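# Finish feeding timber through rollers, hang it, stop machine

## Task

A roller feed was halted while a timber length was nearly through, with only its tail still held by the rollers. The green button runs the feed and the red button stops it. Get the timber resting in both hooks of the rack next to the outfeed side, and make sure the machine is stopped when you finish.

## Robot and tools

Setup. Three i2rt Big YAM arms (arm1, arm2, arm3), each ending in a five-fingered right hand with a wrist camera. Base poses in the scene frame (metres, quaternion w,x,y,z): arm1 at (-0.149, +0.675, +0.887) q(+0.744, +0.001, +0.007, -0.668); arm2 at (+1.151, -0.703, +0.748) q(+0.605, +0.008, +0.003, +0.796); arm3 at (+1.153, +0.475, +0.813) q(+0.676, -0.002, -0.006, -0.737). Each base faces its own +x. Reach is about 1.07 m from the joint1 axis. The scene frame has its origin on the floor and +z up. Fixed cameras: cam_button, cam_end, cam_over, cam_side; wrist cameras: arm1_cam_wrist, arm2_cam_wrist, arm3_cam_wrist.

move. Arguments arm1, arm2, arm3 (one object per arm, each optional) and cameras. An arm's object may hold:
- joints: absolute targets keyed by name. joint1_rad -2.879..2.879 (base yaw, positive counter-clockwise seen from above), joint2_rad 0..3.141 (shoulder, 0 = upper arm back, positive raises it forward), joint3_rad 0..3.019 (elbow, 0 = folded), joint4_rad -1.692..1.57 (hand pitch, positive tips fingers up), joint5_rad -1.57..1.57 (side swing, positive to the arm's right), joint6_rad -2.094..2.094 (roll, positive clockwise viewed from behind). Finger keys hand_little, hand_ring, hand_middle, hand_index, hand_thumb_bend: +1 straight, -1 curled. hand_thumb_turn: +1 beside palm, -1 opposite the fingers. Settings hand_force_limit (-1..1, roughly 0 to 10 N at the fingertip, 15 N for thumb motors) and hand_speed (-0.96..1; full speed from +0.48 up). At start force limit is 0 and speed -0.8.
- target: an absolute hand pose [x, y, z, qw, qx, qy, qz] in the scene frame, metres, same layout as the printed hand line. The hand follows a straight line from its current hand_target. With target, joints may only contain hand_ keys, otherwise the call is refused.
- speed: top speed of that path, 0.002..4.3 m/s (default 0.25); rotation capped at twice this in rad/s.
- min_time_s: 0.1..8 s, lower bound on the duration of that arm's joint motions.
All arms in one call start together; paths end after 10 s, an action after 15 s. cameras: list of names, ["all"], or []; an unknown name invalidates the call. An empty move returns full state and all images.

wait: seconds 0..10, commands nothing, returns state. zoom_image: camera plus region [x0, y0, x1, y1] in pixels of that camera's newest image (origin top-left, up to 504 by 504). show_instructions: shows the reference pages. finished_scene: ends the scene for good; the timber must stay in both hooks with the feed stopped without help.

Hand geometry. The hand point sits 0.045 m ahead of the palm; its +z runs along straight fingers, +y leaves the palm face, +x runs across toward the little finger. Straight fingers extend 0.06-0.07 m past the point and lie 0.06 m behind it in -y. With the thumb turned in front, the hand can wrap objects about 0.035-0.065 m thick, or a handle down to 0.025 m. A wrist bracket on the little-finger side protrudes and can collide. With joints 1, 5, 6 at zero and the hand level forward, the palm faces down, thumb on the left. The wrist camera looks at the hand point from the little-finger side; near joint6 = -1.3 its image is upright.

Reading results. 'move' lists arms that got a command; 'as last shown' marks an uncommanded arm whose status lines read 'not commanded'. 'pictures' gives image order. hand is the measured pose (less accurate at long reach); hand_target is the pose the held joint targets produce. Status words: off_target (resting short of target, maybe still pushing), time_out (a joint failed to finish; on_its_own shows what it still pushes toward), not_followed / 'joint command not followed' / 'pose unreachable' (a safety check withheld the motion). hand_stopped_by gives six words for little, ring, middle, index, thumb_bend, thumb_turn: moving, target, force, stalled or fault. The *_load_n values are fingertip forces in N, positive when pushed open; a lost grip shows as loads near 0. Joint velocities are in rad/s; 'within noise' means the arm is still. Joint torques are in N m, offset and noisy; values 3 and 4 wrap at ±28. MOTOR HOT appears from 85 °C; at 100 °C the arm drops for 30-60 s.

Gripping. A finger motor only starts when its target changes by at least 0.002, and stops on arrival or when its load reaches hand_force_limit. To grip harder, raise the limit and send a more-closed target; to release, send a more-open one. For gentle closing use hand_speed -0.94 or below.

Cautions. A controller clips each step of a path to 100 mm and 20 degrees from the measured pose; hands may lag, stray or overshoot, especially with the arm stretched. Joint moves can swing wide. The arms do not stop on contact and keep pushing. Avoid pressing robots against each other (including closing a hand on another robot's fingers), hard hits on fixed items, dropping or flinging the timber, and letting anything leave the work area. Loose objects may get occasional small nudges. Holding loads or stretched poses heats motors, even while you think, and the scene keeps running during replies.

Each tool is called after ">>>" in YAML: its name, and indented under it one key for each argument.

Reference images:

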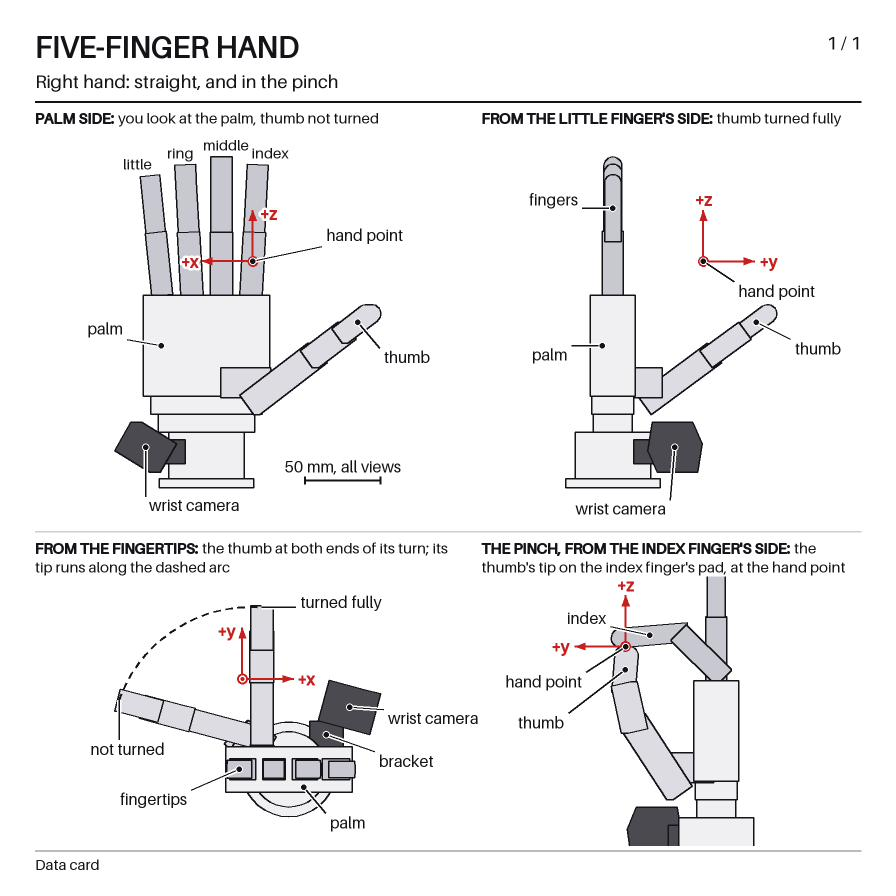

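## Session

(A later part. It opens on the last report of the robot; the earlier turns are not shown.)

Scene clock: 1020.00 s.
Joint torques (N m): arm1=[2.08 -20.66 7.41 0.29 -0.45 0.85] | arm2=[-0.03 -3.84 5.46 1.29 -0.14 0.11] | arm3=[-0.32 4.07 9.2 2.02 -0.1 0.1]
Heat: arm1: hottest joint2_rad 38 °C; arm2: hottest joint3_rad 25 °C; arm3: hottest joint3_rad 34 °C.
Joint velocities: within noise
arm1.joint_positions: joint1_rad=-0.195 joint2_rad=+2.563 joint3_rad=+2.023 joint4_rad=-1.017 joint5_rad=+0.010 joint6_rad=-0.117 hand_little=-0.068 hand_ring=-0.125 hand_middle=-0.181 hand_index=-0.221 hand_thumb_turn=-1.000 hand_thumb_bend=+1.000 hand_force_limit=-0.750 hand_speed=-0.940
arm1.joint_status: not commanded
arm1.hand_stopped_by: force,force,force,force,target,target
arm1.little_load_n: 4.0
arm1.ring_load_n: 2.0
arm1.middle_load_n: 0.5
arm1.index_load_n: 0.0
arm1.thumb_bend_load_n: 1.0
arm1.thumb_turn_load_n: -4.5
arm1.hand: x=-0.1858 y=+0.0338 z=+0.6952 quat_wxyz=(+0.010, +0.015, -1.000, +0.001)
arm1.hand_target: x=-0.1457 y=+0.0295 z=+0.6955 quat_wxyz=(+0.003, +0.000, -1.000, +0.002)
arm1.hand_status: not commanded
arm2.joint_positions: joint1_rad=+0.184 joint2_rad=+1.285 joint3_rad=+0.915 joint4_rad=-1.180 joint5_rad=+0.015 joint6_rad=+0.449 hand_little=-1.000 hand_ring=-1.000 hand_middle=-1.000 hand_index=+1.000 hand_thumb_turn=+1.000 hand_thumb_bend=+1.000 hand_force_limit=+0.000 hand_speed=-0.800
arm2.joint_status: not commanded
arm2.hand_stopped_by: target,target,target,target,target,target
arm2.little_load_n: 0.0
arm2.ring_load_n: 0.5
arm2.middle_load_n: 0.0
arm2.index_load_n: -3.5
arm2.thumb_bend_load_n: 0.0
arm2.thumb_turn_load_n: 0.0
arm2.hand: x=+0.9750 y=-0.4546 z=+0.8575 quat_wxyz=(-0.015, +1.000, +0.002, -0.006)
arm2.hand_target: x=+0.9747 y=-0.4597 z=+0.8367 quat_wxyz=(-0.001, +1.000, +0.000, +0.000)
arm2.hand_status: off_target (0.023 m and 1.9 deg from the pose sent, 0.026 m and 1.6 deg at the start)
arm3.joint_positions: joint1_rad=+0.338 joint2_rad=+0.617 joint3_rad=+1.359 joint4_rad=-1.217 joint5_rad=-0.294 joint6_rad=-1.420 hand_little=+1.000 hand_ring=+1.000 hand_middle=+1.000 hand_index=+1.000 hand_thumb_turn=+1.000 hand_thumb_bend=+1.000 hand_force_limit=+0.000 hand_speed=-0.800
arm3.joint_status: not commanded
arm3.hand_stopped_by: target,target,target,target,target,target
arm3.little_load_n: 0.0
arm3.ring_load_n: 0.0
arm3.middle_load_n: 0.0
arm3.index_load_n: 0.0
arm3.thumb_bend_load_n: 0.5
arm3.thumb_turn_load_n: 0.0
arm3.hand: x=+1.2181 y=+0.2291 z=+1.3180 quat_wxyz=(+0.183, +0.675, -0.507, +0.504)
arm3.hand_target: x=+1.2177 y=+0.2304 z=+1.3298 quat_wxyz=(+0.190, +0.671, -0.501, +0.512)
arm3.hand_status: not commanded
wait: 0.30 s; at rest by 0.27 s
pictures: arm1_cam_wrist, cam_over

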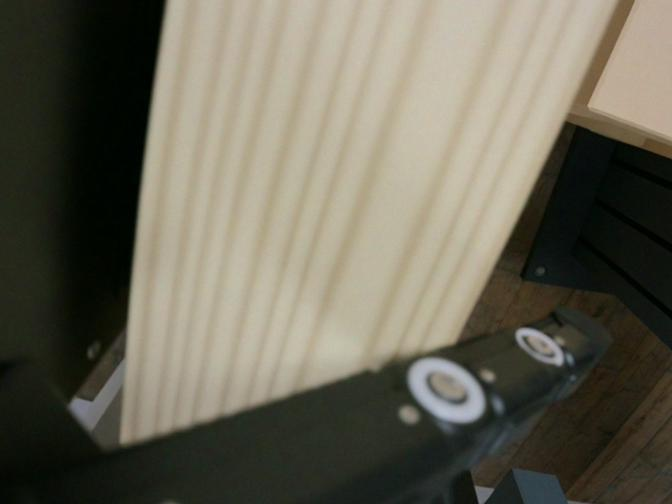

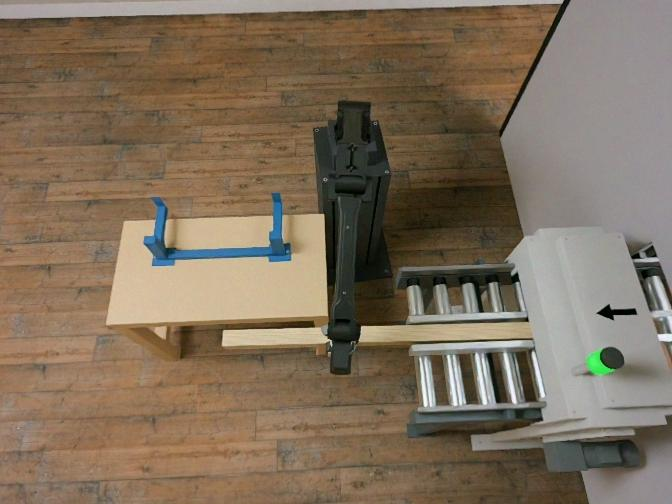

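>>> move:
  arm2: {"target": [0.976, -0.459, 0.90, 0, 1, 0, 0], "speed": 0.15}
  cameras: ["cam_over"]

>>> move:
  arm2: {"target": [1.0325, -0.464, 0.875, 0, 1, 0, 0], "speed": 0.15}
  cameras: ["cam_over", "cam_button", "cam_end"]

>>> zoom_image:
  camera: "cam_button"
  region: [210, 200, 370, 360]

Scene clock: 1025.77 s.
Joint torques (N m): arm1=[2.08 -20.66 7.41 0.31 -0.45 0.85] | arm2=[-0.5 -7.3 11.1 -0.65 -0.06 0.07] | arm3=[-0.38 4.07 9.2 2 -0.1 0.1]
Heat: arm1: hottest joint2_rad 38 °C; arm2: hottest joint3_rad 25 °C; arm3: hottest joint3_rad 34 °C.
move: arm2 off_target
Joint velocities: within noise
arm1, arm3: as last shown
arm1.little_load_n: 3.5
arm1.thumb_turn_load_n: -4.0
arm2.joint_positions: joint1_rad=+0.184 joint2_rad=+1.269 joint3_rad=+0.958 joint4_rad=-1.321 joint5_rad=+0.012 joint6_rad=+0.457 hand_little=-1.000 hand_ring=-1.000 hand_middle=-1.000 hand_index=+1.000 hand_thumb_turn=+1.000 hand_thumb_bend=+1.000 hand_force_limit=+0.000 hand_speed=-0.800
arm2.joint_status: not commanded
arm2.hand_stopped_by: target,target,target,target,target,target
arm2.little_load_n: 0.0
arm2.ring_load_n: 0.5
arm2.middle_load_n: -0.5
arm2.index_load_n: 0.0
arm2.thumb_bend_load_n: 0.0
arm2.thumb_turn_load_n: 0.0
arm2.hand: x=+0.9834 y=-0.4732 z=+0.8816 quat_wxyz=(+0.023, +1.000, -0.001, +0.011)
arm2.hand_target: x=+0.9757 y=-0.4595 z=+0.8993 quat_wxyz=(+0.001, +1.000, -0.003, +0.000)
arm2.hand_status: off_target (0.024 m and 2.9 deg from the pose sent, 0.043 m and 1.9 deg at the start)
arm3.thumb_bend_load_n: 0.0

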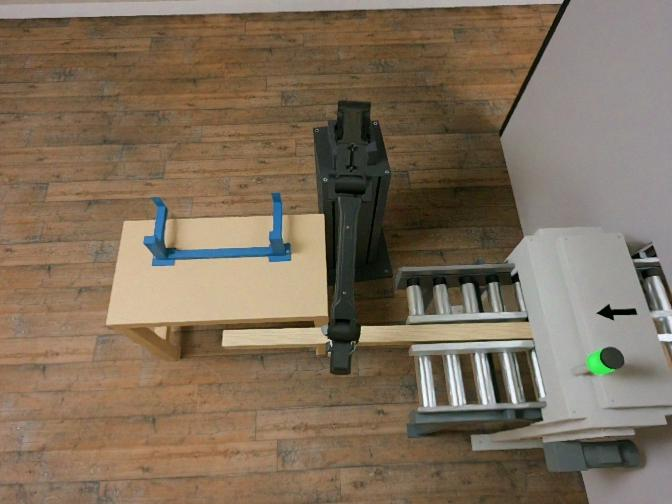

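Scene clock: 1027.13 s.
Joint torques (N m): arm1=[2.08 -20.66 7.42 0.31 -0.45 0.85] | arm2=[-1.79 -6.65 6.94 0.08 -0.12 -0.09] | arm3=[-0.38 4.01 9.21 2.02 -0.1 0.1]
Heat: arm1: hottest joint2_rad 38 °C; arm2: hottest joint3_rad 25 °C; arm3: hottest joint3_rad 34 °C.
move: arm2 done
Joint velocities: within noise
arm1, arm3: as last shown
arm1.little_load_n: 4.0
arm1.middle_load_n: 1.0
arm1.thumb_bend_load_n: 0.5
arm2.joint_positions: joint1_rad=+0.044 joint2_rad=+1.217 joint3_rad=+0.909 joint4_rad=-1.279 joint5_rad=+0.015 joint6_rad=+0.314 hand_little=-1.000 hand_ring=-1.000 hand_middle=-1.000 hand_index=+1.000 hand_thumb_turn=+1.000 hand_thumb_bend=+1.000 hand_force_limit=+0.000 hand_speed=-0.800
arm2.joint_status: not commanded
arm2.hand_stopped_by: target,target,target,target,target,target
arm2.little_load_n: 0.0
arm2.ring_load_n: 0.0
arm2.middle_load_n: 0.0
arm2.index_load_n: 0.0
arm2.thumb_bend_load_n: 0.0
arm2.thumb_turn_load_n: 0.0
arm2.hand: x=+1.0282 y=-0.4639 z=+0.8768 quat_wxyz=(+0.003, +1.000, +0.000, +0.001)
arm2.hand_target: x=+1.0320 y=-0.4647 z=+0.8751 quat_wxyz=(+0.001, +1.000, +0.000, -0.001)
arm2.hand_status: done (0.005 m and 0.4 deg from the pose sent, 0.050 m and 2.9 deg at the start)
pictures: cam_button, cam_end, cam_over

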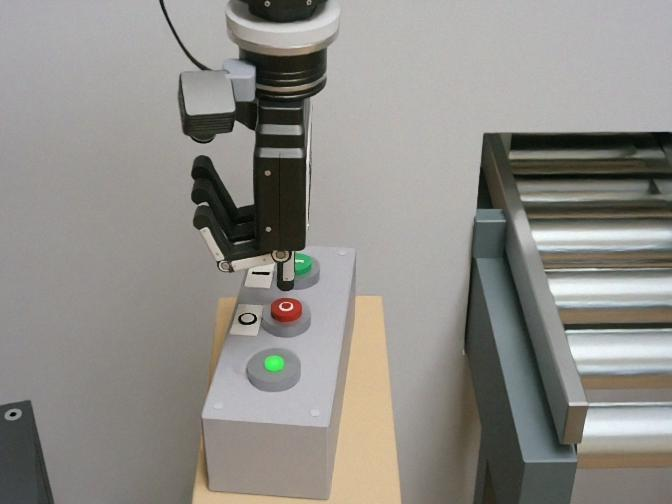

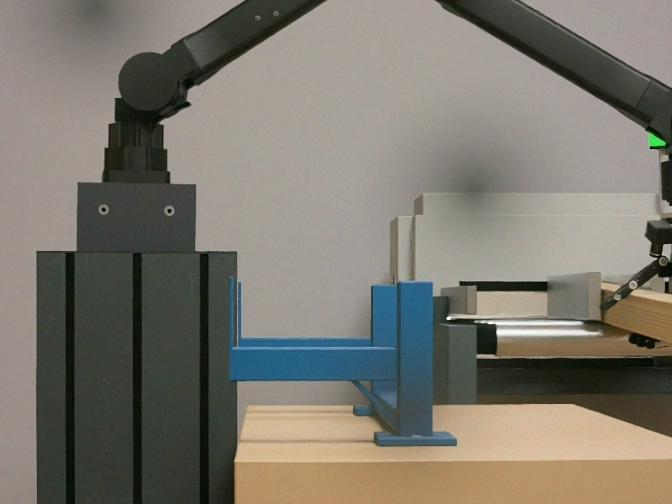

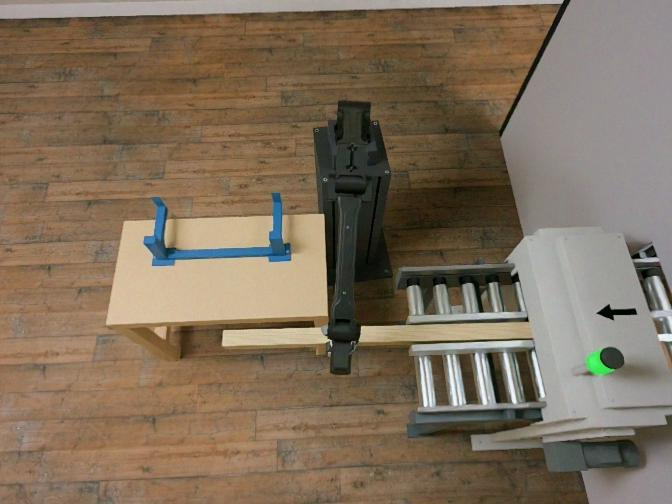

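Scaled by 3.150 from the camera's image (finer frame: 960x720).

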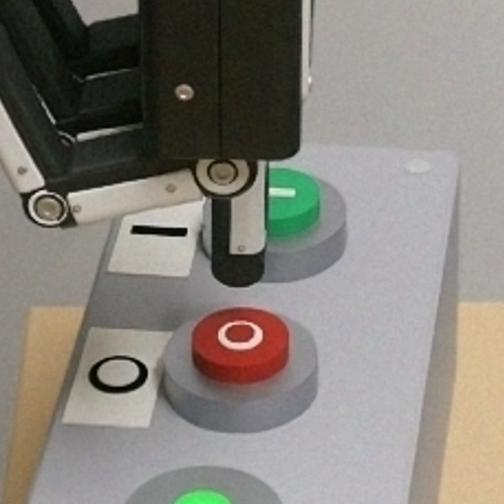

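>>> move:
  arm2: {"target": [1.0345, -0.463, 0.834, 0, 1, 0, 0], "speed": 0.06}
  cameras: ["cam_over", "cam_button"]

Scene clock: 1035.87 s.
Joint torques (N m): arm1=[2.08 -20.66 7.41 0.31 -0.45 0.85] | arm2=[-1.55 -3.37 5.08 1.58 -0.01 0.02] | arm3=[-0.38 4.01 9.2 2.02 -0.1 0.1]
Heat: arm1: hottest joint2_rad 39 °C; arm2: hottest joint3_rad 25 °C; arm3: hottest joint3_rad 34 °C.
move: arm2 off_target
Joint velocities: within noise
arm1, arm3: as last shown
arm1.little_load_n: 3.5
arm1.middle_load_n: 0.5
arm1.thumb_bend_load_n: 1.0
arm2.joint_positions: joint1_rad=+0.032 joint2_rad=+1.216 joint3_rad=+0.858 joint4_rad=-1.200 joint5_rad=+0.005 joint6_rad=+0.288 hand_little=-1.000 hand_ring=-1.000 hand_middle=-1.000 hand_index=+0.999 hand_thumb_turn=+1.000 hand_thumb_bend=+1.000 hand_force_limit=+0.000 hand_speed=-0.800
arm2.joint_status: not commanded
arm2.hand_stopped_by: target,target,target,target,target,target
arm2.little_load_n: 0.0
arm2.ring_load_n: 0.5
arm2.middle_load_n: 0.0
arm2.index_load_n: -6.5
arm2.thumb_bend_load_n: 0.0
arm2.thumb_turn_load_n: 0.0
arm2.hand: x=+1.0302 y=-0.4621 z=+0.8579 quat_wxyz=(-0.010, +1.000, +0.007, -0.008)
arm2.hand_target: x=+1.0339 y=-0.4652 z=+0.8367 quat_wxyz=(+0.001, +1.000, +0.003, -0.004)
arm2.hand_status: off_target (0.024 m and 1.6 deg from the pose sent, 0.043 m and 0.4 deg at the start)
pictures: cam_button, cam_over

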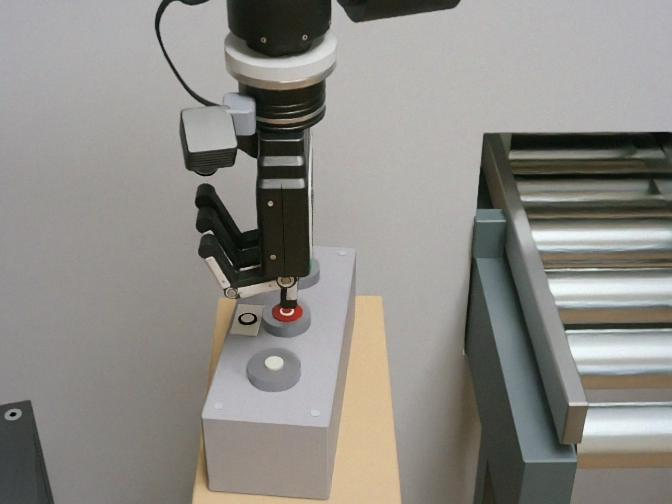

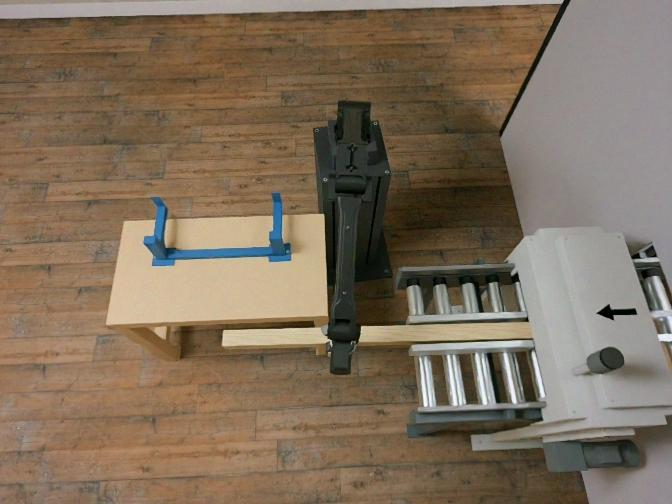

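>>> move:
  arm2: {"target": [1.03, -0.466, 0.95, 0, 1, 0, 0], "speed": 0.15}
  cameras: ["cam_end", "cam_side"]

>>> zoom_image:
  camera: "cam_end"
  region: [532, 180, 672, 370]

>>> zoom_image:
  camera: "cam_side"
  region: [60, 240, 340, 400]

Scene clock: 1043.70 s.
Joint torques (N m): arm1=[2.08 -20.66 7.41 0.29 -0.45 0.84] | arm2=[0.03 -5.54 11.47 -0.57 0.03 0.15] | arm3=[-0.44 4.07 9.21 2.02 -0.11 0.1]
Heat: arm1: hottest joint2_rad 39 °C; arm2: hottest joint3_rad 25 °C; arm3: hottest joint3_rad 34 °C.
move: arm2 off_target
Joint velocities: within noise
arm1, arm3: as last shown
arm1.middle_load_n: 1.0
arm1.thumb_bend_load_n: 0.5
arm2.joint_positions: joint1_rad=+0.032 joint2_rad=+1.165 joint3_rad=+1.013 joint4_rad=-1.470 joint5_rad=+0.018 joint6_rad=+0.302 hand_little=-1.000 hand_ring=-1.000 hand_middle=-1.000 hand_index=+1.000 hand_thumb_turn=+1.000 hand_thumb_bend=+1.000 hand_force_limit=+0.000 hand_speed=-0.800
arm2.joint_status: not commanded
arm2.hand_stopped_by: target,target,target,target,target,target
arm2.little_load_n: 0.0
arm2.ring_load_n: 0.0
arm2.middle_load_n: 0.0
arm2.index_load_n: 0.0
arm2.thumb_bend_load_n: 0.0
arm2.thumb_turn_load_n: 0.0
arm2.hand: x=+1.0378 y=-0.4772 z=+0.9325 quat_wxyz=(+0.019, +1.000, +0.001, +0.008)
arm2.hand_target: x=+1.0312 y=-0.4654 z=+0.9486 quat_wxyz=(-0.001, +1.000, +0.000, +0.003)
arm2.hand_status: off_target (0.022 m and 2.4 deg from the pose sent, 0.092 m and 1.6 deg at the start)

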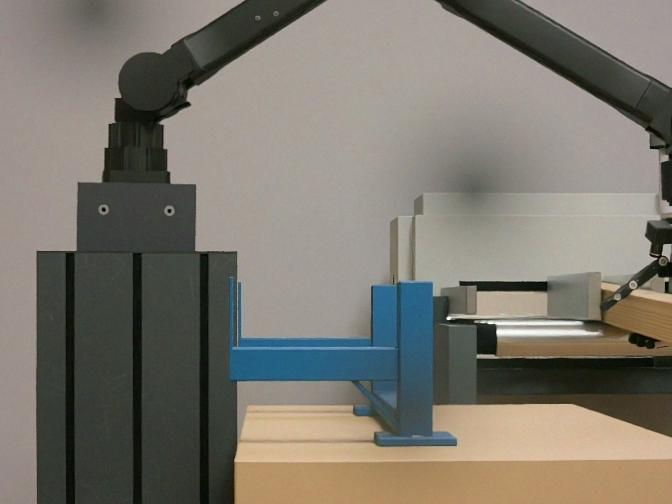

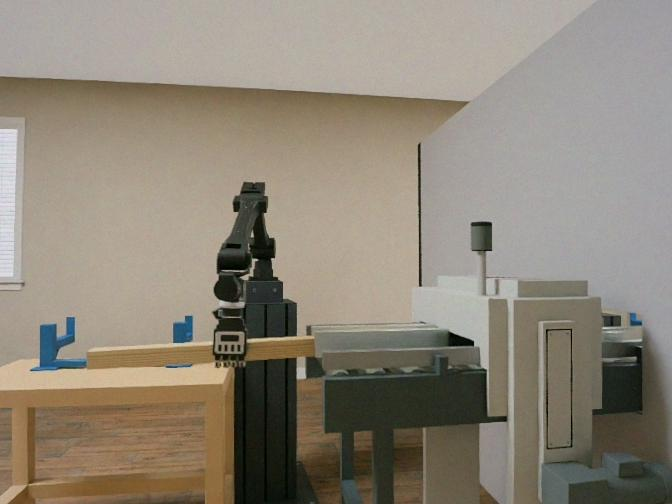

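Scaled by 2.653 from the camera's image (finer frame: 960x720).

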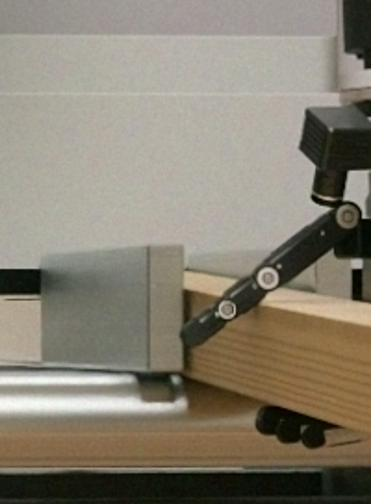

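Scaled by 1.800 from the camera's image (finer frame: 960x720).

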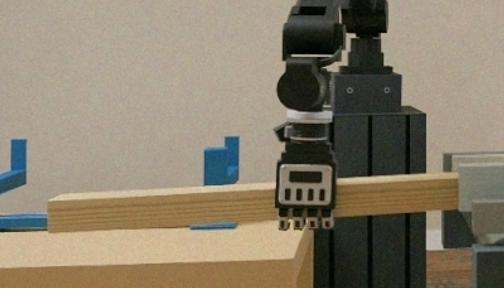

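>>> move:
  arm1: {"target": [-0.193, 0.027, 0.715, 0, -0.015, 0.9999, 0], "speed": 0.06}
  cameras: ["cam_side"]

>>> zoom_image:
  camera: "cam_side"
  region: [60, 240, 340, 400]

Scene clock: 1057.97 s.
Joint torques (N m): arm1=[-2.9 -21.36 10.4 -0.68 -0.12 0.07] | arm2=[0.09 -5.36 11.41 -0.51 0.02 0.14] | arm3=[-0.44 4.07 9.21 2 -0.1 0.1]
Heat: arm1: hottest joint2_rad 39 °C; arm2: hottest joint3_rad 28 °C; arm3: hottest joint3_rad 34 °C.
move: arm1 off_target
Joint velocities: within noise
arm1.joint_positions: joint1_rad=-0.201 joint2_rad=+2.563 joint3_rad=+2.023 joint4_rad=-1.032 joint5_rad=-0.005 joint6_rad=-0.133 hand_little=-0.068 hand_ring=-0.125 hand_middle=-0.181 hand_index=-0.221 hand_thumb_turn=-1.000 hand_thumb_bend=+1.000 hand_force_limit=-0.750 hand_speed=-0.940
arm1.joint_status: not commanded
arm1.hand_stopped_by: force,force,force,force,target,target
arm1.little_load_n: 0.5
arm1.ring_load_n: 0.5
arm1.middle_load_n: 1.0
arm1.index_load_n: 1.0
arm1.thumb_bend_load_n: 0.5
arm1.thumb_turn_load_n: 0.5
arm1.hand: x=-0.1873 y=+0.0383 z=+0.6966 quat_wxyz=(+0.002, +0.020, -1.000, -0.006)
arm1.hand_target: x=-0.1919 y=+0.0249 z=+0.7144 quat_wxyz=(+0.000, +0.015, -1.000, +0.005)
arm1.hand_status: off_target (0.022 m and 0.9 deg from the pose sent, 0.022 m and 1.2 deg at the start)
arm2, arm3: as last shown

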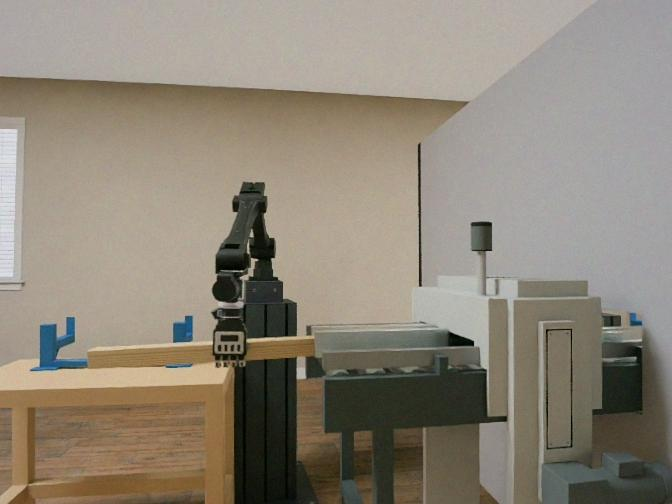

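Scaled by 1.800 from the camera's image (finer frame: 960x720).

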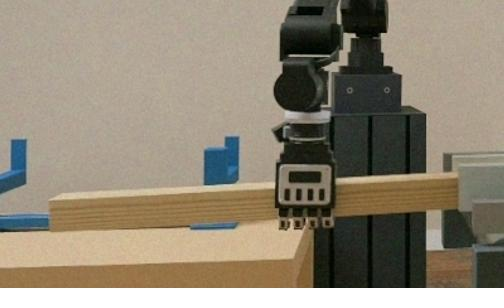

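>>> move:
  arm1: {"target": [-0.193, 0.022, 0.732, 0, -0.015, 0.9999, 0], "speed": 0.06}
  cameras: ["cam_side", "cam_end"]

>>> zoom_image:
  camera: "cam_side"
  region: [60, 240, 340, 400]

>>> zoom_image:
  camera: "cam_end"
  region: [532, 180, 672, 370]

Scene clock: 1064.77 s.
Joint torques (N m): arm1=[-2.96 -22.65 11.14 -1.35 -0.09 0.06] | arm2=[0.38 -5.42 11.45 -0.51 0.02 0.15] | arm3=[-0.38 4.07 9.24 2 -0.1 0.1]
Heat: arm1: hottest joint2_rad 39 °C; arm2: hottest joint3_rad 29 °C; arm3: hottest joint3_rad 34 °C.
move: arm1 off_target
Joint velocities: within noise
arm1.joint_positions: joint1_rad=-0.202 joint2_rad=+2.568 joint3_rad=+2.038 joint4_rad=-1.060 joint5_rad=-0.005 joint6_rad=-0.131 hand_little=-0.069 hand_ring=-0.125 hand_middle=-0.181 hand_index=-0.221 hand_thumb_turn=-1.000 hand_thumb_bend=+1.000 hand_force_limit=-0.750 hand_speed=-0.940
arm1.joint_status: not commanded
arm1.hand_stopped_by: force,force,force,force,target,target
arm1.little_load_n: 0.0
arm1.ring_load_n: 0.5
arm1.middle_load_n: 1.0
arm1.index_load_n: 1.0
arm1.thumb_bend_load_n: 0.0
arm1.thumb_turn_load_n: 0.5
arm1.hand: x=-0.1880 y=+0.0400 z=+0.6997 quat_wxyz=(+0.001, +0.018, -1.000, -0.015)
arm1.hand_target: x=-0.1936 y=+0.0229 z=+0.7307 quat_wxyz=(+0.000, +0.014, -1.000, +0.000)
arm1.hand_status: off_target (0.037 m and 1.7 deg from the pose sent, 0.039 m and 0.9 deg at the start)
arm2, arm3: as last shown
pictures: cam_end, cam_side

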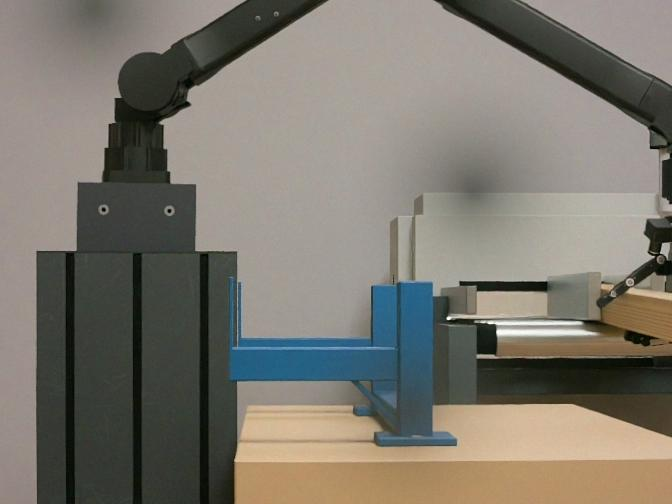

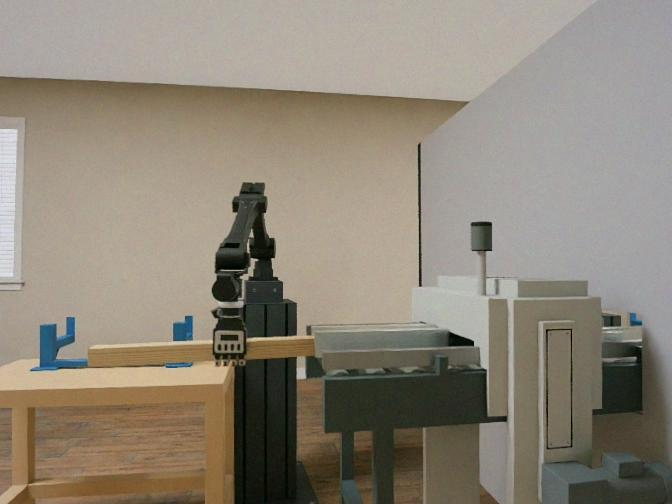

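Scaled by 1.800 from the camera's image (finer frame: 960x720).

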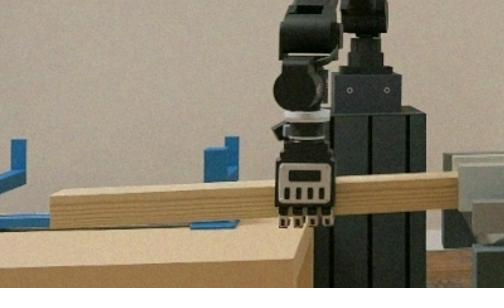

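Scaled by 2.653 from the camera's image (finer frame: 960x720).

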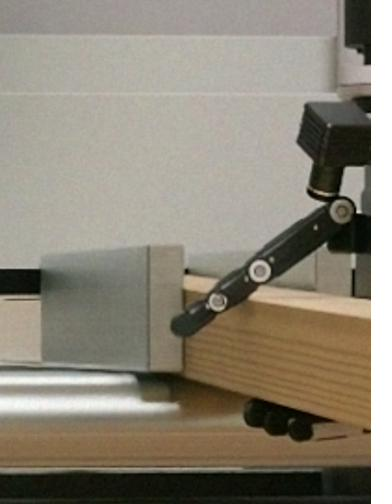

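>>> move:
  arm1: {"joints": {"hand_little": -0.6, "hand_ring": -0.6, "hand_middle": -0.6, "hand_index": -0.6, "hand_thumb_bend": -0.4, "hand_force_limit": 0.2, "hand_speed": -0.9}}
  cameras: ["cam_side", "cam_end", "arm1_cam_wrist"]

>>> zoom_image:
  camera: "cam_end"
  region: [532, 180, 672, 370]

Scene clock: 1076.60 s.
Joint torques (N m): arm1=[-2.78 -22.65 10.86 -1.17 0.01 0.14] | arm2=[0.32 -5.66 11.4 -0.54 0.02 0.14] | arm3=[-0.38 4.01 9.2 2 -0.11 0.1]
Heat: arm1: hottest joint2_rad 43 °C; arm2: hottest joint3_rad 31 °C; arm3: hottest joint3_rad 34 °C.
move: arm1 off_target
Joint velocities: within noise
arm1.joint_positions: joint1_rad=-0.204 joint2_rad=+2.568 joint3_rad=+2.041 joint4_rad=-1.064 joint5_rad=-0.014 joint6_rad=-0.142 hand_little=-0.262 hand_ring=-0.253 hand_middle=-0.262 hand_index=-0.292 hand_thumb_turn=-1.000 hand_thumb_bend=+0.950 hand_force_limit=+0.200 hand_speed=-0.900
arm1.joint_status: hand_little off_target (ended at -0.262, target -0.600); hand_ring off_target (ended at -0.253, target -0.600); hand_middle off_target (ended at -0.262, target -0.600); hand_index off_target (ended at -0.292, target -0.600); hand_thumb_bend off_target (ended at +0.950, target -0.400); the others done
arm1.hand_stopped_by: force,force,force,force,force,target
arm1.little_load_n: 6.0
arm1.ring_load_n: 4.5
arm1.middle_load_n: 5.0
arm1.index_load_n: 7.0
arm1.thumb_bend_load_n: 9.5
arm1.thumb_turn_load_n: 5.0
arm1.hand: x=-0.1879 y=+0.0400 z=+0.7010 quat_wxyz=(-0.004, +0.023, -1.000, -0.015)
arm1.hand_target: x=-0.1921 y=+0.0229 z=+0.7307 quat_wxyz=(-0.003, +0.015, -1.000, +0.000)
arm1.hand_status: not commanded
arm2, arm3: as last shown
pictures: arm1_cam_wrist, cam_end, cam_side

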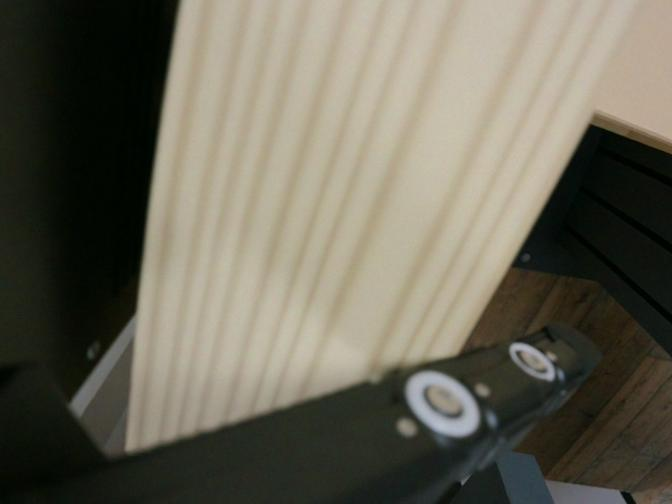

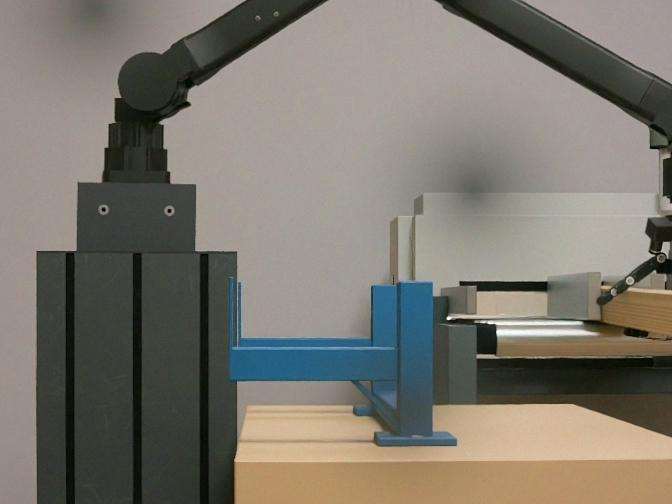

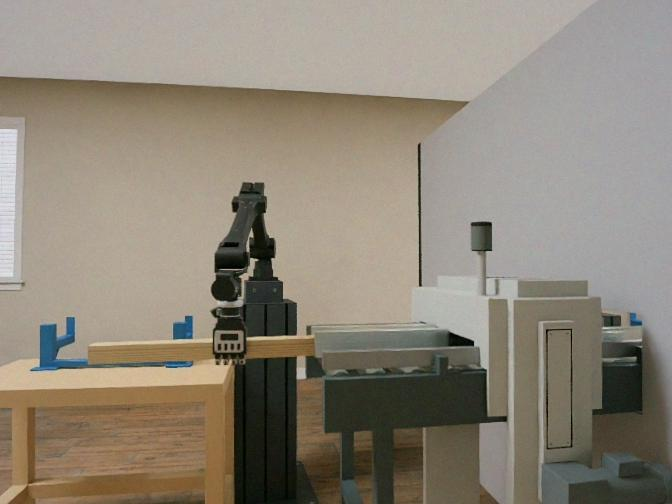

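Scaled by 2.653 from the camera's image (finer frame: 960x720).

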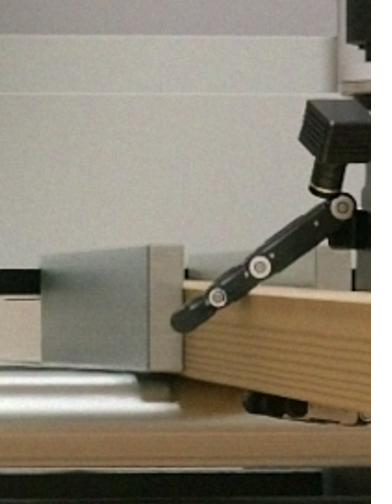

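>>> move:
  arm1: {"target": [-0.32, 0.018, 0.728, 0, -0.015, 0.9999, 0], "speed": 0.1}
  cameras: ["cam_side", "cam_end", "cam_over", "arm1_cam_wrist"]

>>> zoom_image:
  camera: "cam_side"
  region: [40, 240, 340, 400]

Scene clock: 1084.77 s.
Joint torques (N m): arm1=[-4.01 -23.18 12.85 -0.58 0.51 -0.09] | arm2=[0.44 -5.48 11.4 -0.54 0.01 0.14] | arm3=[-0.44 4.07 9.2 2 -0.1 0.1]
Heat: arm1: hottest joint2_rad 44 °C; arm2: hottest joint3_rad 32 °C; arm3: hottest joint3_rad 34 °C.
move: arm1 off_target
Joint velocities: within noise
arm1.joint_positions: joint1_rad=-0.351 joint2_rad=+2.659 joint3_rad=+2.199 joint4_rad=-1.169 joint5_rad=-0.022 joint6_rad=-0.278 hand_little=-0.262 hand_ring=-0.253 hand_middle=-0.262 hand_index=-0.292 hand_thumb_turn=-1.000 hand_thumb_bend=+0.950 hand_force_limit=+0.200 hand_speed=-0.900
arm1.joint_status: not commanded
arm1.hand_stopped_by: force,force,force,force,force,target
arm1.little_load_n: 5.5
arm1.ring_load_n: 4.5
arm1.middle_load_n: 5.5
arm1.index_load_n: 7.0
arm1.thumb_bend_load_n: 9.5
arm1.thumb_turn_load_n: 5.0
arm1.hand: x=-0.2911 y=+0.0425 z=+0.6949 quat_wxyz=(-0.013, +0.017, -0.999, -0.030)
arm1.hand_target: x=-0.3132 y=+0.0179 z=+0.7289 quat_wxyz=(+0.000, +0.015, -1.000, +0.002)
arm1.hand_status: off_target (0.050 m and 3.8 deg from the pose sent, 0.137 m and 2.0 deg at the start)
arm2: as last shown
arm3.joint_positions: joint1_rad=+0.338 joint2_rad=+0.617 joint3_rad=+1.359 joint4_rad=-1.217 joint5_rad=-0.294 joint6_rad=-1.420 hand_little=+1.000 hand_ring=+1.000 hand_middle=+1.000 hand_index=+1.000 hand_thumb_turn=+1.000 hand_thumb_bend=+1.000 hand_force_limit=+0.000 hand_speed=-0.800
arm3.joint_status: not commanded
arm3.hand_stopped_by: target,target,target,target,target,target
arm3.little_load_n: 0.0
arm3.ring_load_n: 0.0
arm3.middle_load_n: 0.0
arm3.index_load_n: 0.0
arm3.thumb_bend_load_n: 0.0
arm3.thumb_turn_load_n: 0.0
arm3.hand: x=+1.2181 y=+0.2291 z=+1.3180 quat_wxyz=(+0.183, +0.675, -0.507, +0.504)
arm3.hand_target: x=+1.2177 y=+0.2304 z=+1.3298 quat_wxyz=(+0.190, +0.671, -0.501, +0.512)
arm3.hand_status: not commanded
pictures: arm1_cam_wrist, cam_end, cam_over, cam_side

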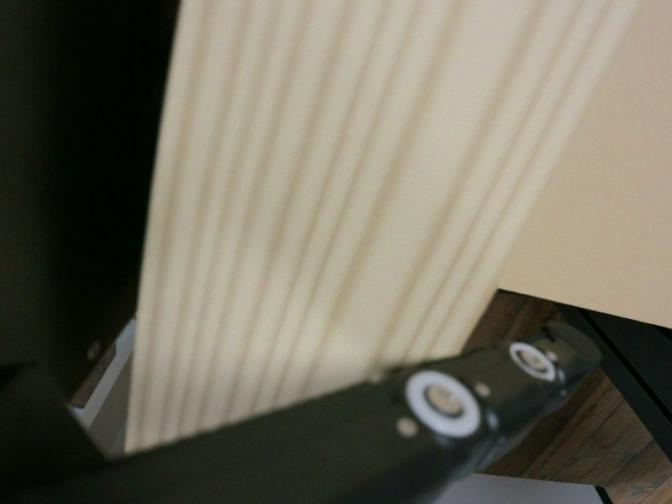

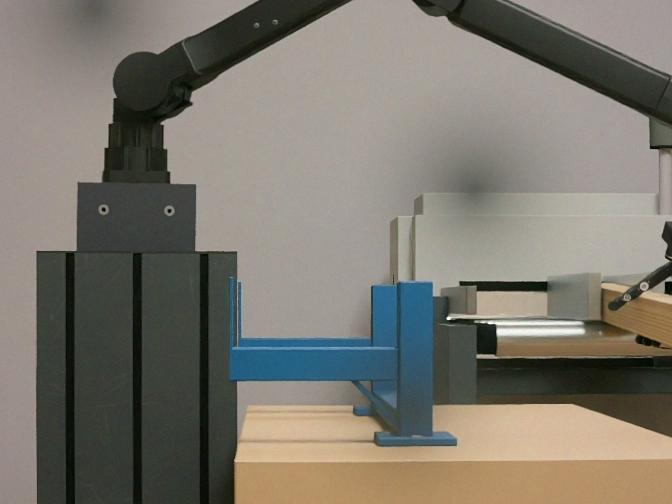

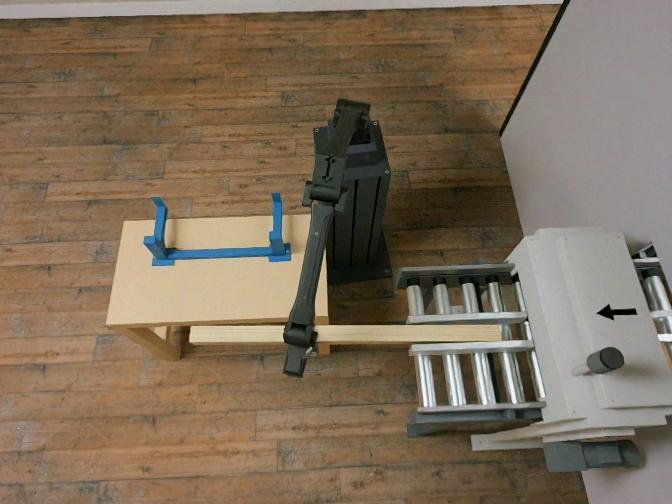

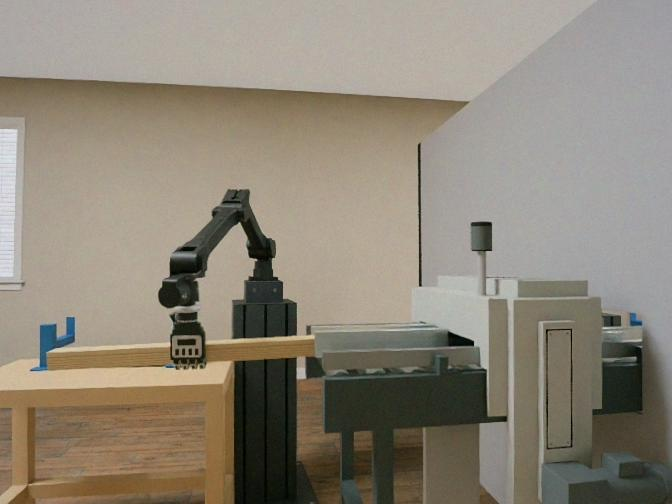

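Scaled by 1.680 from the camera's image (finer frame: 960x720).

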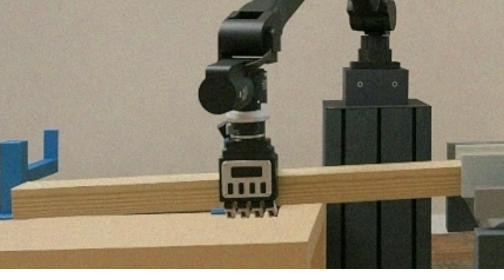

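>>> move:
  arm1: {"joints": {"hand_little": -0.08, "hand_ring": -0.1, "hand_middle": -0.12, "hand_index": -0.12, "hand_thumb_bend": 1.0}}

>>> move:
  arm1: {"target": [-0.10, 0.026, 0.735, 0, -0.015, 0.9999, 0], "speed": 0.06}
  cameras: ["cam_side", "cam_end", "cam_over"]

>>> zoom_image:
  camera: "cam_side"
  region: [40, 240, 340, 400]

Scene clock: 1145.70 s.
Joint torques (N m): arm1=[-3.96 -23.88 12.75 -0.46 0.48 -0.06] | arm2=[0.21 -5.54 11.49 -0.51 0.03 0.13] | arm3=[-0.38 4.07 9.22 2 -0.1 0.1]
Heat: arm1: hottest joint2_rad 43 °C; arm2: hottest joint3_rad 35 °C; arm3: hottest joint3_rad 34 °C.
move: arm1 done
Joint velocities: within noise
arm1.joint_positions: joint1_rad=-0.353 joint2_rad=+2.668 joint3_rad=+2.199 joint4_rad=-1.172 joint5_rad=-0.020 joint6_rad=-0.283 hand_little=-0.080 hand_ring=-0.100 hand_middle=-0.120 hand_index=-0.120 hand_thumb_turn=-1.000 hand_thumb_bend=+1.000 hand_force_limit=+0.200 hand_speed=-0.900
arm1.joint_status: all done
arm1.hand_stopped_by: target,target,target,target,target,target
arm1.little_load_n: 1.5
arm1.ring_load_n: 1.5
arm1.middle_load_n: 1.0
arm1.index_load_n: 0.0
arm1.thumb_bend_load_n: 0.0
arm1.thumb_turn_load_n: 0.0
arm1.hand: x=-0.2918 y=+0.0466 z=+0.6894 quat_wxyz=(-0.014, +0.019, -0.999, -0.036)
arm1.hand_target: x=-0.3141 y=+0.0185 z=+0.7282 quat_wxyz=(+0.000, +0.015, -1.000, +0.001)
arm1.hand_status: not commanded
arm2, arm3: as last shown
pictures: none

Scene clock: 1149.97 s.
Joint torques (N m): arm1=[1.49 -25.99 7.12 -0.87 -0.11 0.61] | arm2=[0.26 -5.66 11.47 -0.54 0.01 0.13] | arm3=[-0.38 4.13 9.2 2.02 -0.1 0.1]
Heat: arm1: hottest joint2_rad 44 °C; arm2: hottest joint3_rad 35 °C; arm3: hottest joint3_rad 34 °C.
move: arm1 off_target
Joint velocities: within noise
arm1.joint_positions: joint1_rad=-0.132 joint2_rad=+2.585 joint3_rad=+2.038 joint4_rad=-1.054 joint5_rad=+0.003 joint6_rad=-0.068 hand_little=-0.079 hand_ring=-0.100 hand_middle=-0.120 hand_index=-0.120 hand_thumb_turn=-1.000 hand_thumb_bend=+1.000 hand_force_limit=+0.200 hand_speed=-0.900
arm1.joint_status: not commanded
arm1.hand_stopped_by: target,target,target,target,target,target
arm1.little_load_n: 6.5
arm1.ring_load_n: 0.5
arm1.middle_load_n: -0.5
arm1.index_load_n: 0.0
arm1.thumb_bend_load_n: 0.0
arm1.thumb_turn_load_n: -0.5
arm1.hand: x=-0.1406 y=+0.0412 z=+0.6882 quat_wxyz=(+0.005, +0.022, -1.000, -0.020)
arm1.hand_target: x=-0.1076 y=+0.0271 z=+0.7329 quat_wxyz=(+0.003, +0.016, -1.000, +0.000)
arm1.hand_status: off_target (0.064 m and 2.6 deg from the pose sent, 0.198 m and 4.5 deg at the start)
arm2, arm3: as last shown
pictures: cam_end, cam_over, cam_side

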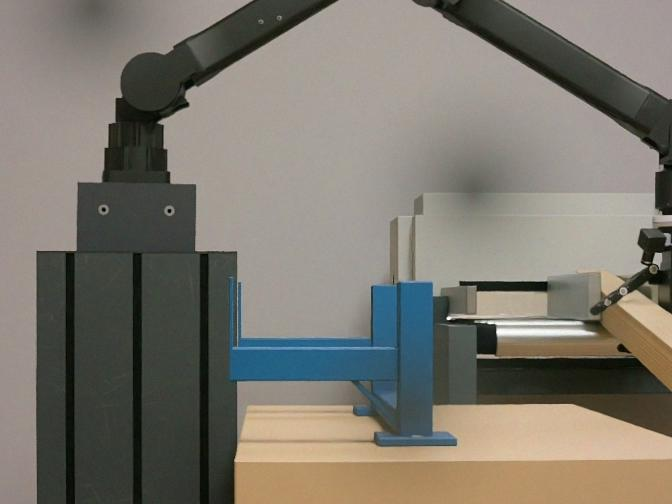

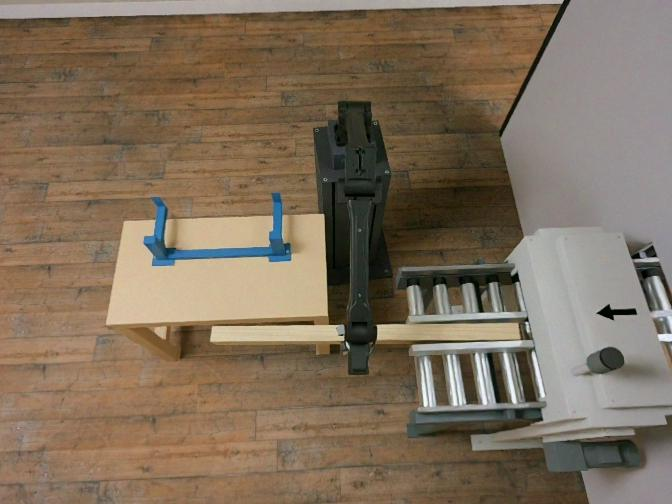

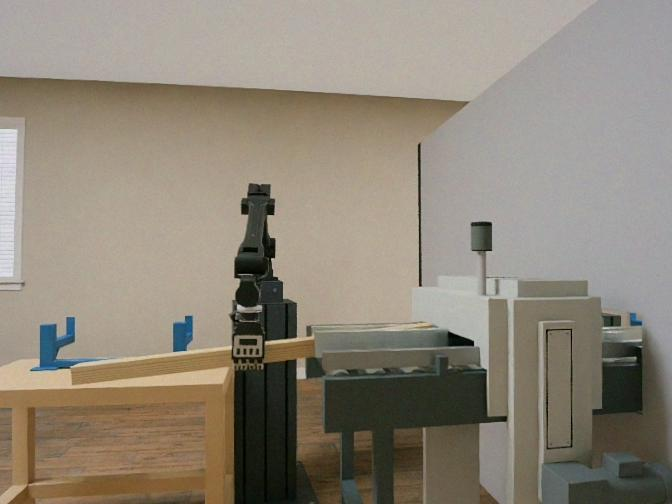

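Scaled by 1.680 from the camera's image (finer frame: 960x720).

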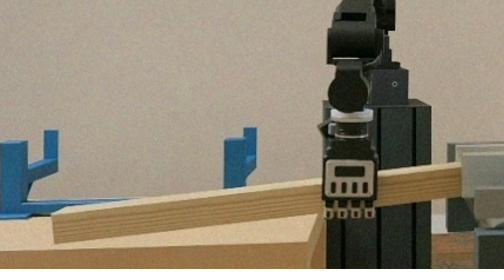

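>>> move:
  arm1: {"target": [-0.13, 0.018, 0.762, 0, -0.015, 0.9999, 0], "speed": 0.08}
  cameras: ["cam_side"]

>>> zoom_image:
  camera: "cam_side"
  region: [40, 240, 340, 400]

Scene clock: 1157.87 s.
Joint torques (N m): arm1=[-1.38 -27.05 10.32 -2.5 -0.29 0.3] | arm2=[0.21 -5.6 11.45 -0.47 0.04 0.13] | arm3=[-0.38 4.01 9.21 2 -0.1 0.1]
Heat: arm1: hottest joint2_rad 44 °C; arm2: hottest joint3_rad 35 °C; arm3: hottest joint3_rad 34 °C.
move: arm1 off_target
Joint velocities: within noise
arm1.joint_positions: joint1_rad=-0.133 joint2_rad=+2.583 joint3_rad=+2.044 joint4_rad=-1.068 joint5_rad=+0.000 joint6_rad=-0.070 hand_little=-0.079 hand_ring=-0.100 hand_middle=-0.120 hand_index=-0.120 hand_thumb_turn=-1.000 hand_thumb_bend=+1.000 hand_force_limit=+0.200 hand_speed=-0.900
arm1.joint_status: not commanded
arm1.hand_stopped_by: target,target,target,target,target,target
arm1.little_load_n: 6.0
arm1.ring_load_n: 1.0
arm1.middle_load_n: 0.0
arm1.index_load_n: 0.0
arm1.thumb_bend_load_n: 0.0
arm1.thumb_turn_load_n: 0.0
arm1.hand: x=-0.1411 y=+0.0415 z=+0.6918 quat_wxyz=(+0.004, +0.022, -0.999, -0.023)
arm1.hand_target: x=-0.1306 y=+0.0191 z=+0.7586 quat_wxyz=(+0.000, +0.015, -1.000, +0.001)
arm1.hand_status: off_target (0.075 m and 2.8 deg from the pose sent, 0.078 m and 2.6 deg at the start)
arm2, arm3: as last shown

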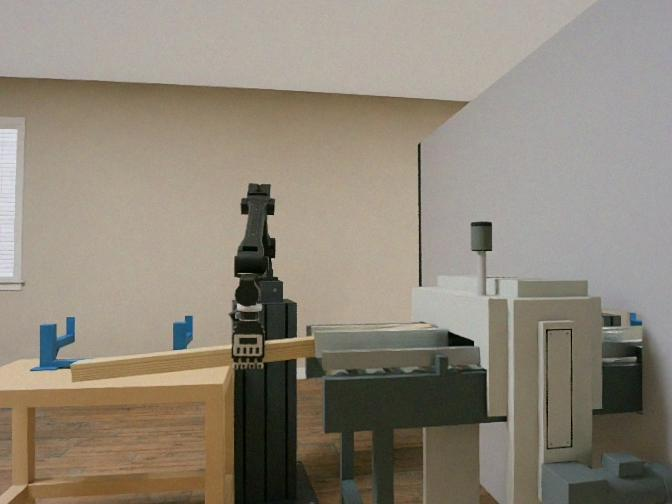

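Scaled by 1.680 from the camera's image (finer frame: 960x720).

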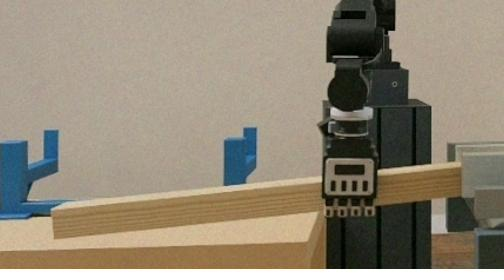

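>>> move:
  arm1: {"target": [-0.13, 0.010, 0.80, 0, -0.015, 0.9999, 0], "speed": 0.1}
  cameras: ["cam_side"]

>>> zoom_image:
  camera: "cam_side"
  region: [40, 240, 340, 400]

Scene clock: 1167.37 s.
Joint torques (N m): arm1=[-1.32 -27.93 11.54 -2.61 -0.27 0.13] | arm2=[0.15 -5.6 11.48 -0.49 0.04 0.14] | arm3=[-0.44 4.07 9.21 2.02 -0.1 0.1]
Heat: arm1: hottest joint2_rad 45 °C; arm2: hottest joint3_rad 36 °C; arm3: hottest joint3_rad 34 °C.
move: arm1 off_target
Joint velocities: within noise
arm1.joint_positions: joint1_rad=-0.133 joint2_rad=+2.568 joint3_rad=+2.089 joint4_rad=-1.147 joint5_rad=+0.000 joint6_rad=-0.047 hand_little=-0.080 hand_ring=-0.100 hand_middle=-0.120 hand_index=-0.120 hand_thumb_turn=-1.000 hand_thumb_bend=+1.000 hand_force_limit=+0.200 hand_speed=-0.900
arm1.joint_status: not commanded
arm1.hand_stopped_by: target,target,target,target,target,target
arm1.little_load_n: 0.0
arm1.ring_load_n: 0.5
arm1.middle_load_n: 2.0
arm1.index_load_n: 1.5
arm1.thumb_bend_load_n: 0.0
arm1.thumb_turn_load_n: 0.0
arm1.hand: x=-0.1395 y=+0.0369 z=+0.7186 quat_wxyz=(+0.003, +0.011, -0.999, -0.033)
arm1.hand_target: x=-0.1297 y=+0.0113 z=+0.7958 quat_wxyz=(+0.000, +0.012, -1.000, +0.001)
arm1.hand_status: off_target (0.086 m and 3.9 deg from the pose sent, 0.113 m and 2.8 deg at the start; pose on its path clipped on 5 of 35 steps)
arm2.joint_positions: joint1_rad=+0.032 joint2_rad=+1.165 joint3_rad=+1.013 joint4_rad=-1.470 joint5_rad=+0.018 joint6_rad=+0.302 hand_little=-1.000 hand_ring=-1.000 hand_middle=-1.000 hand_index=+1.000 hand_thumb_turn=+1.000 hand_thumb_bend=+1.000 hand_force_limit=+0.000 hand_speed=-0.800
arm2.joint_status: not commanded
arm2.hand_stopped_by: target,target,target,target,target,target
arm2.little_load_n: 0.0
arm2.ring_load_n: 0.0
arm2.middle_load_n: 0.0
arm2.index_load_n: 0.0
arm2.thumb_bend_load_n: 0.0
arm2.thumb_turn_load_n: 0.0
arm2.hand: x=+1.0378 y=-0.4772 z=+0.9325 quat_wxyz=(+0.019, +1.000, +0.001, +0.008)
arm2.hand_target: x=+1.0312 y=-0.4654 z=+0.9486 quat_wxyz=(-0.001, +1.000, +0.000, +0.003)
arm2.hand_status: not commanded
arm3: as last shown

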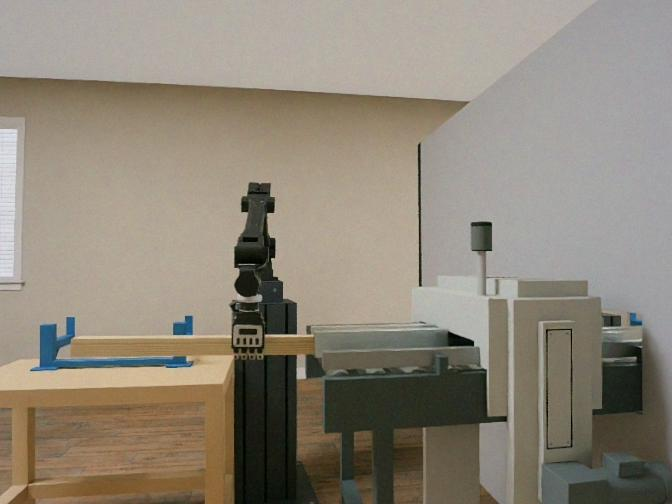

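Scaled by 1.680 from the camera's image (finer frame: 960x720).

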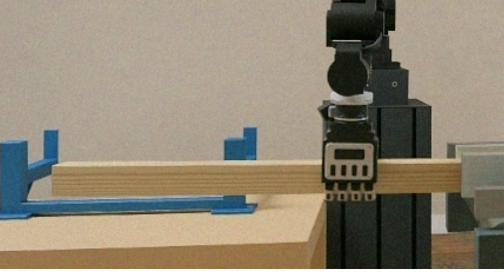

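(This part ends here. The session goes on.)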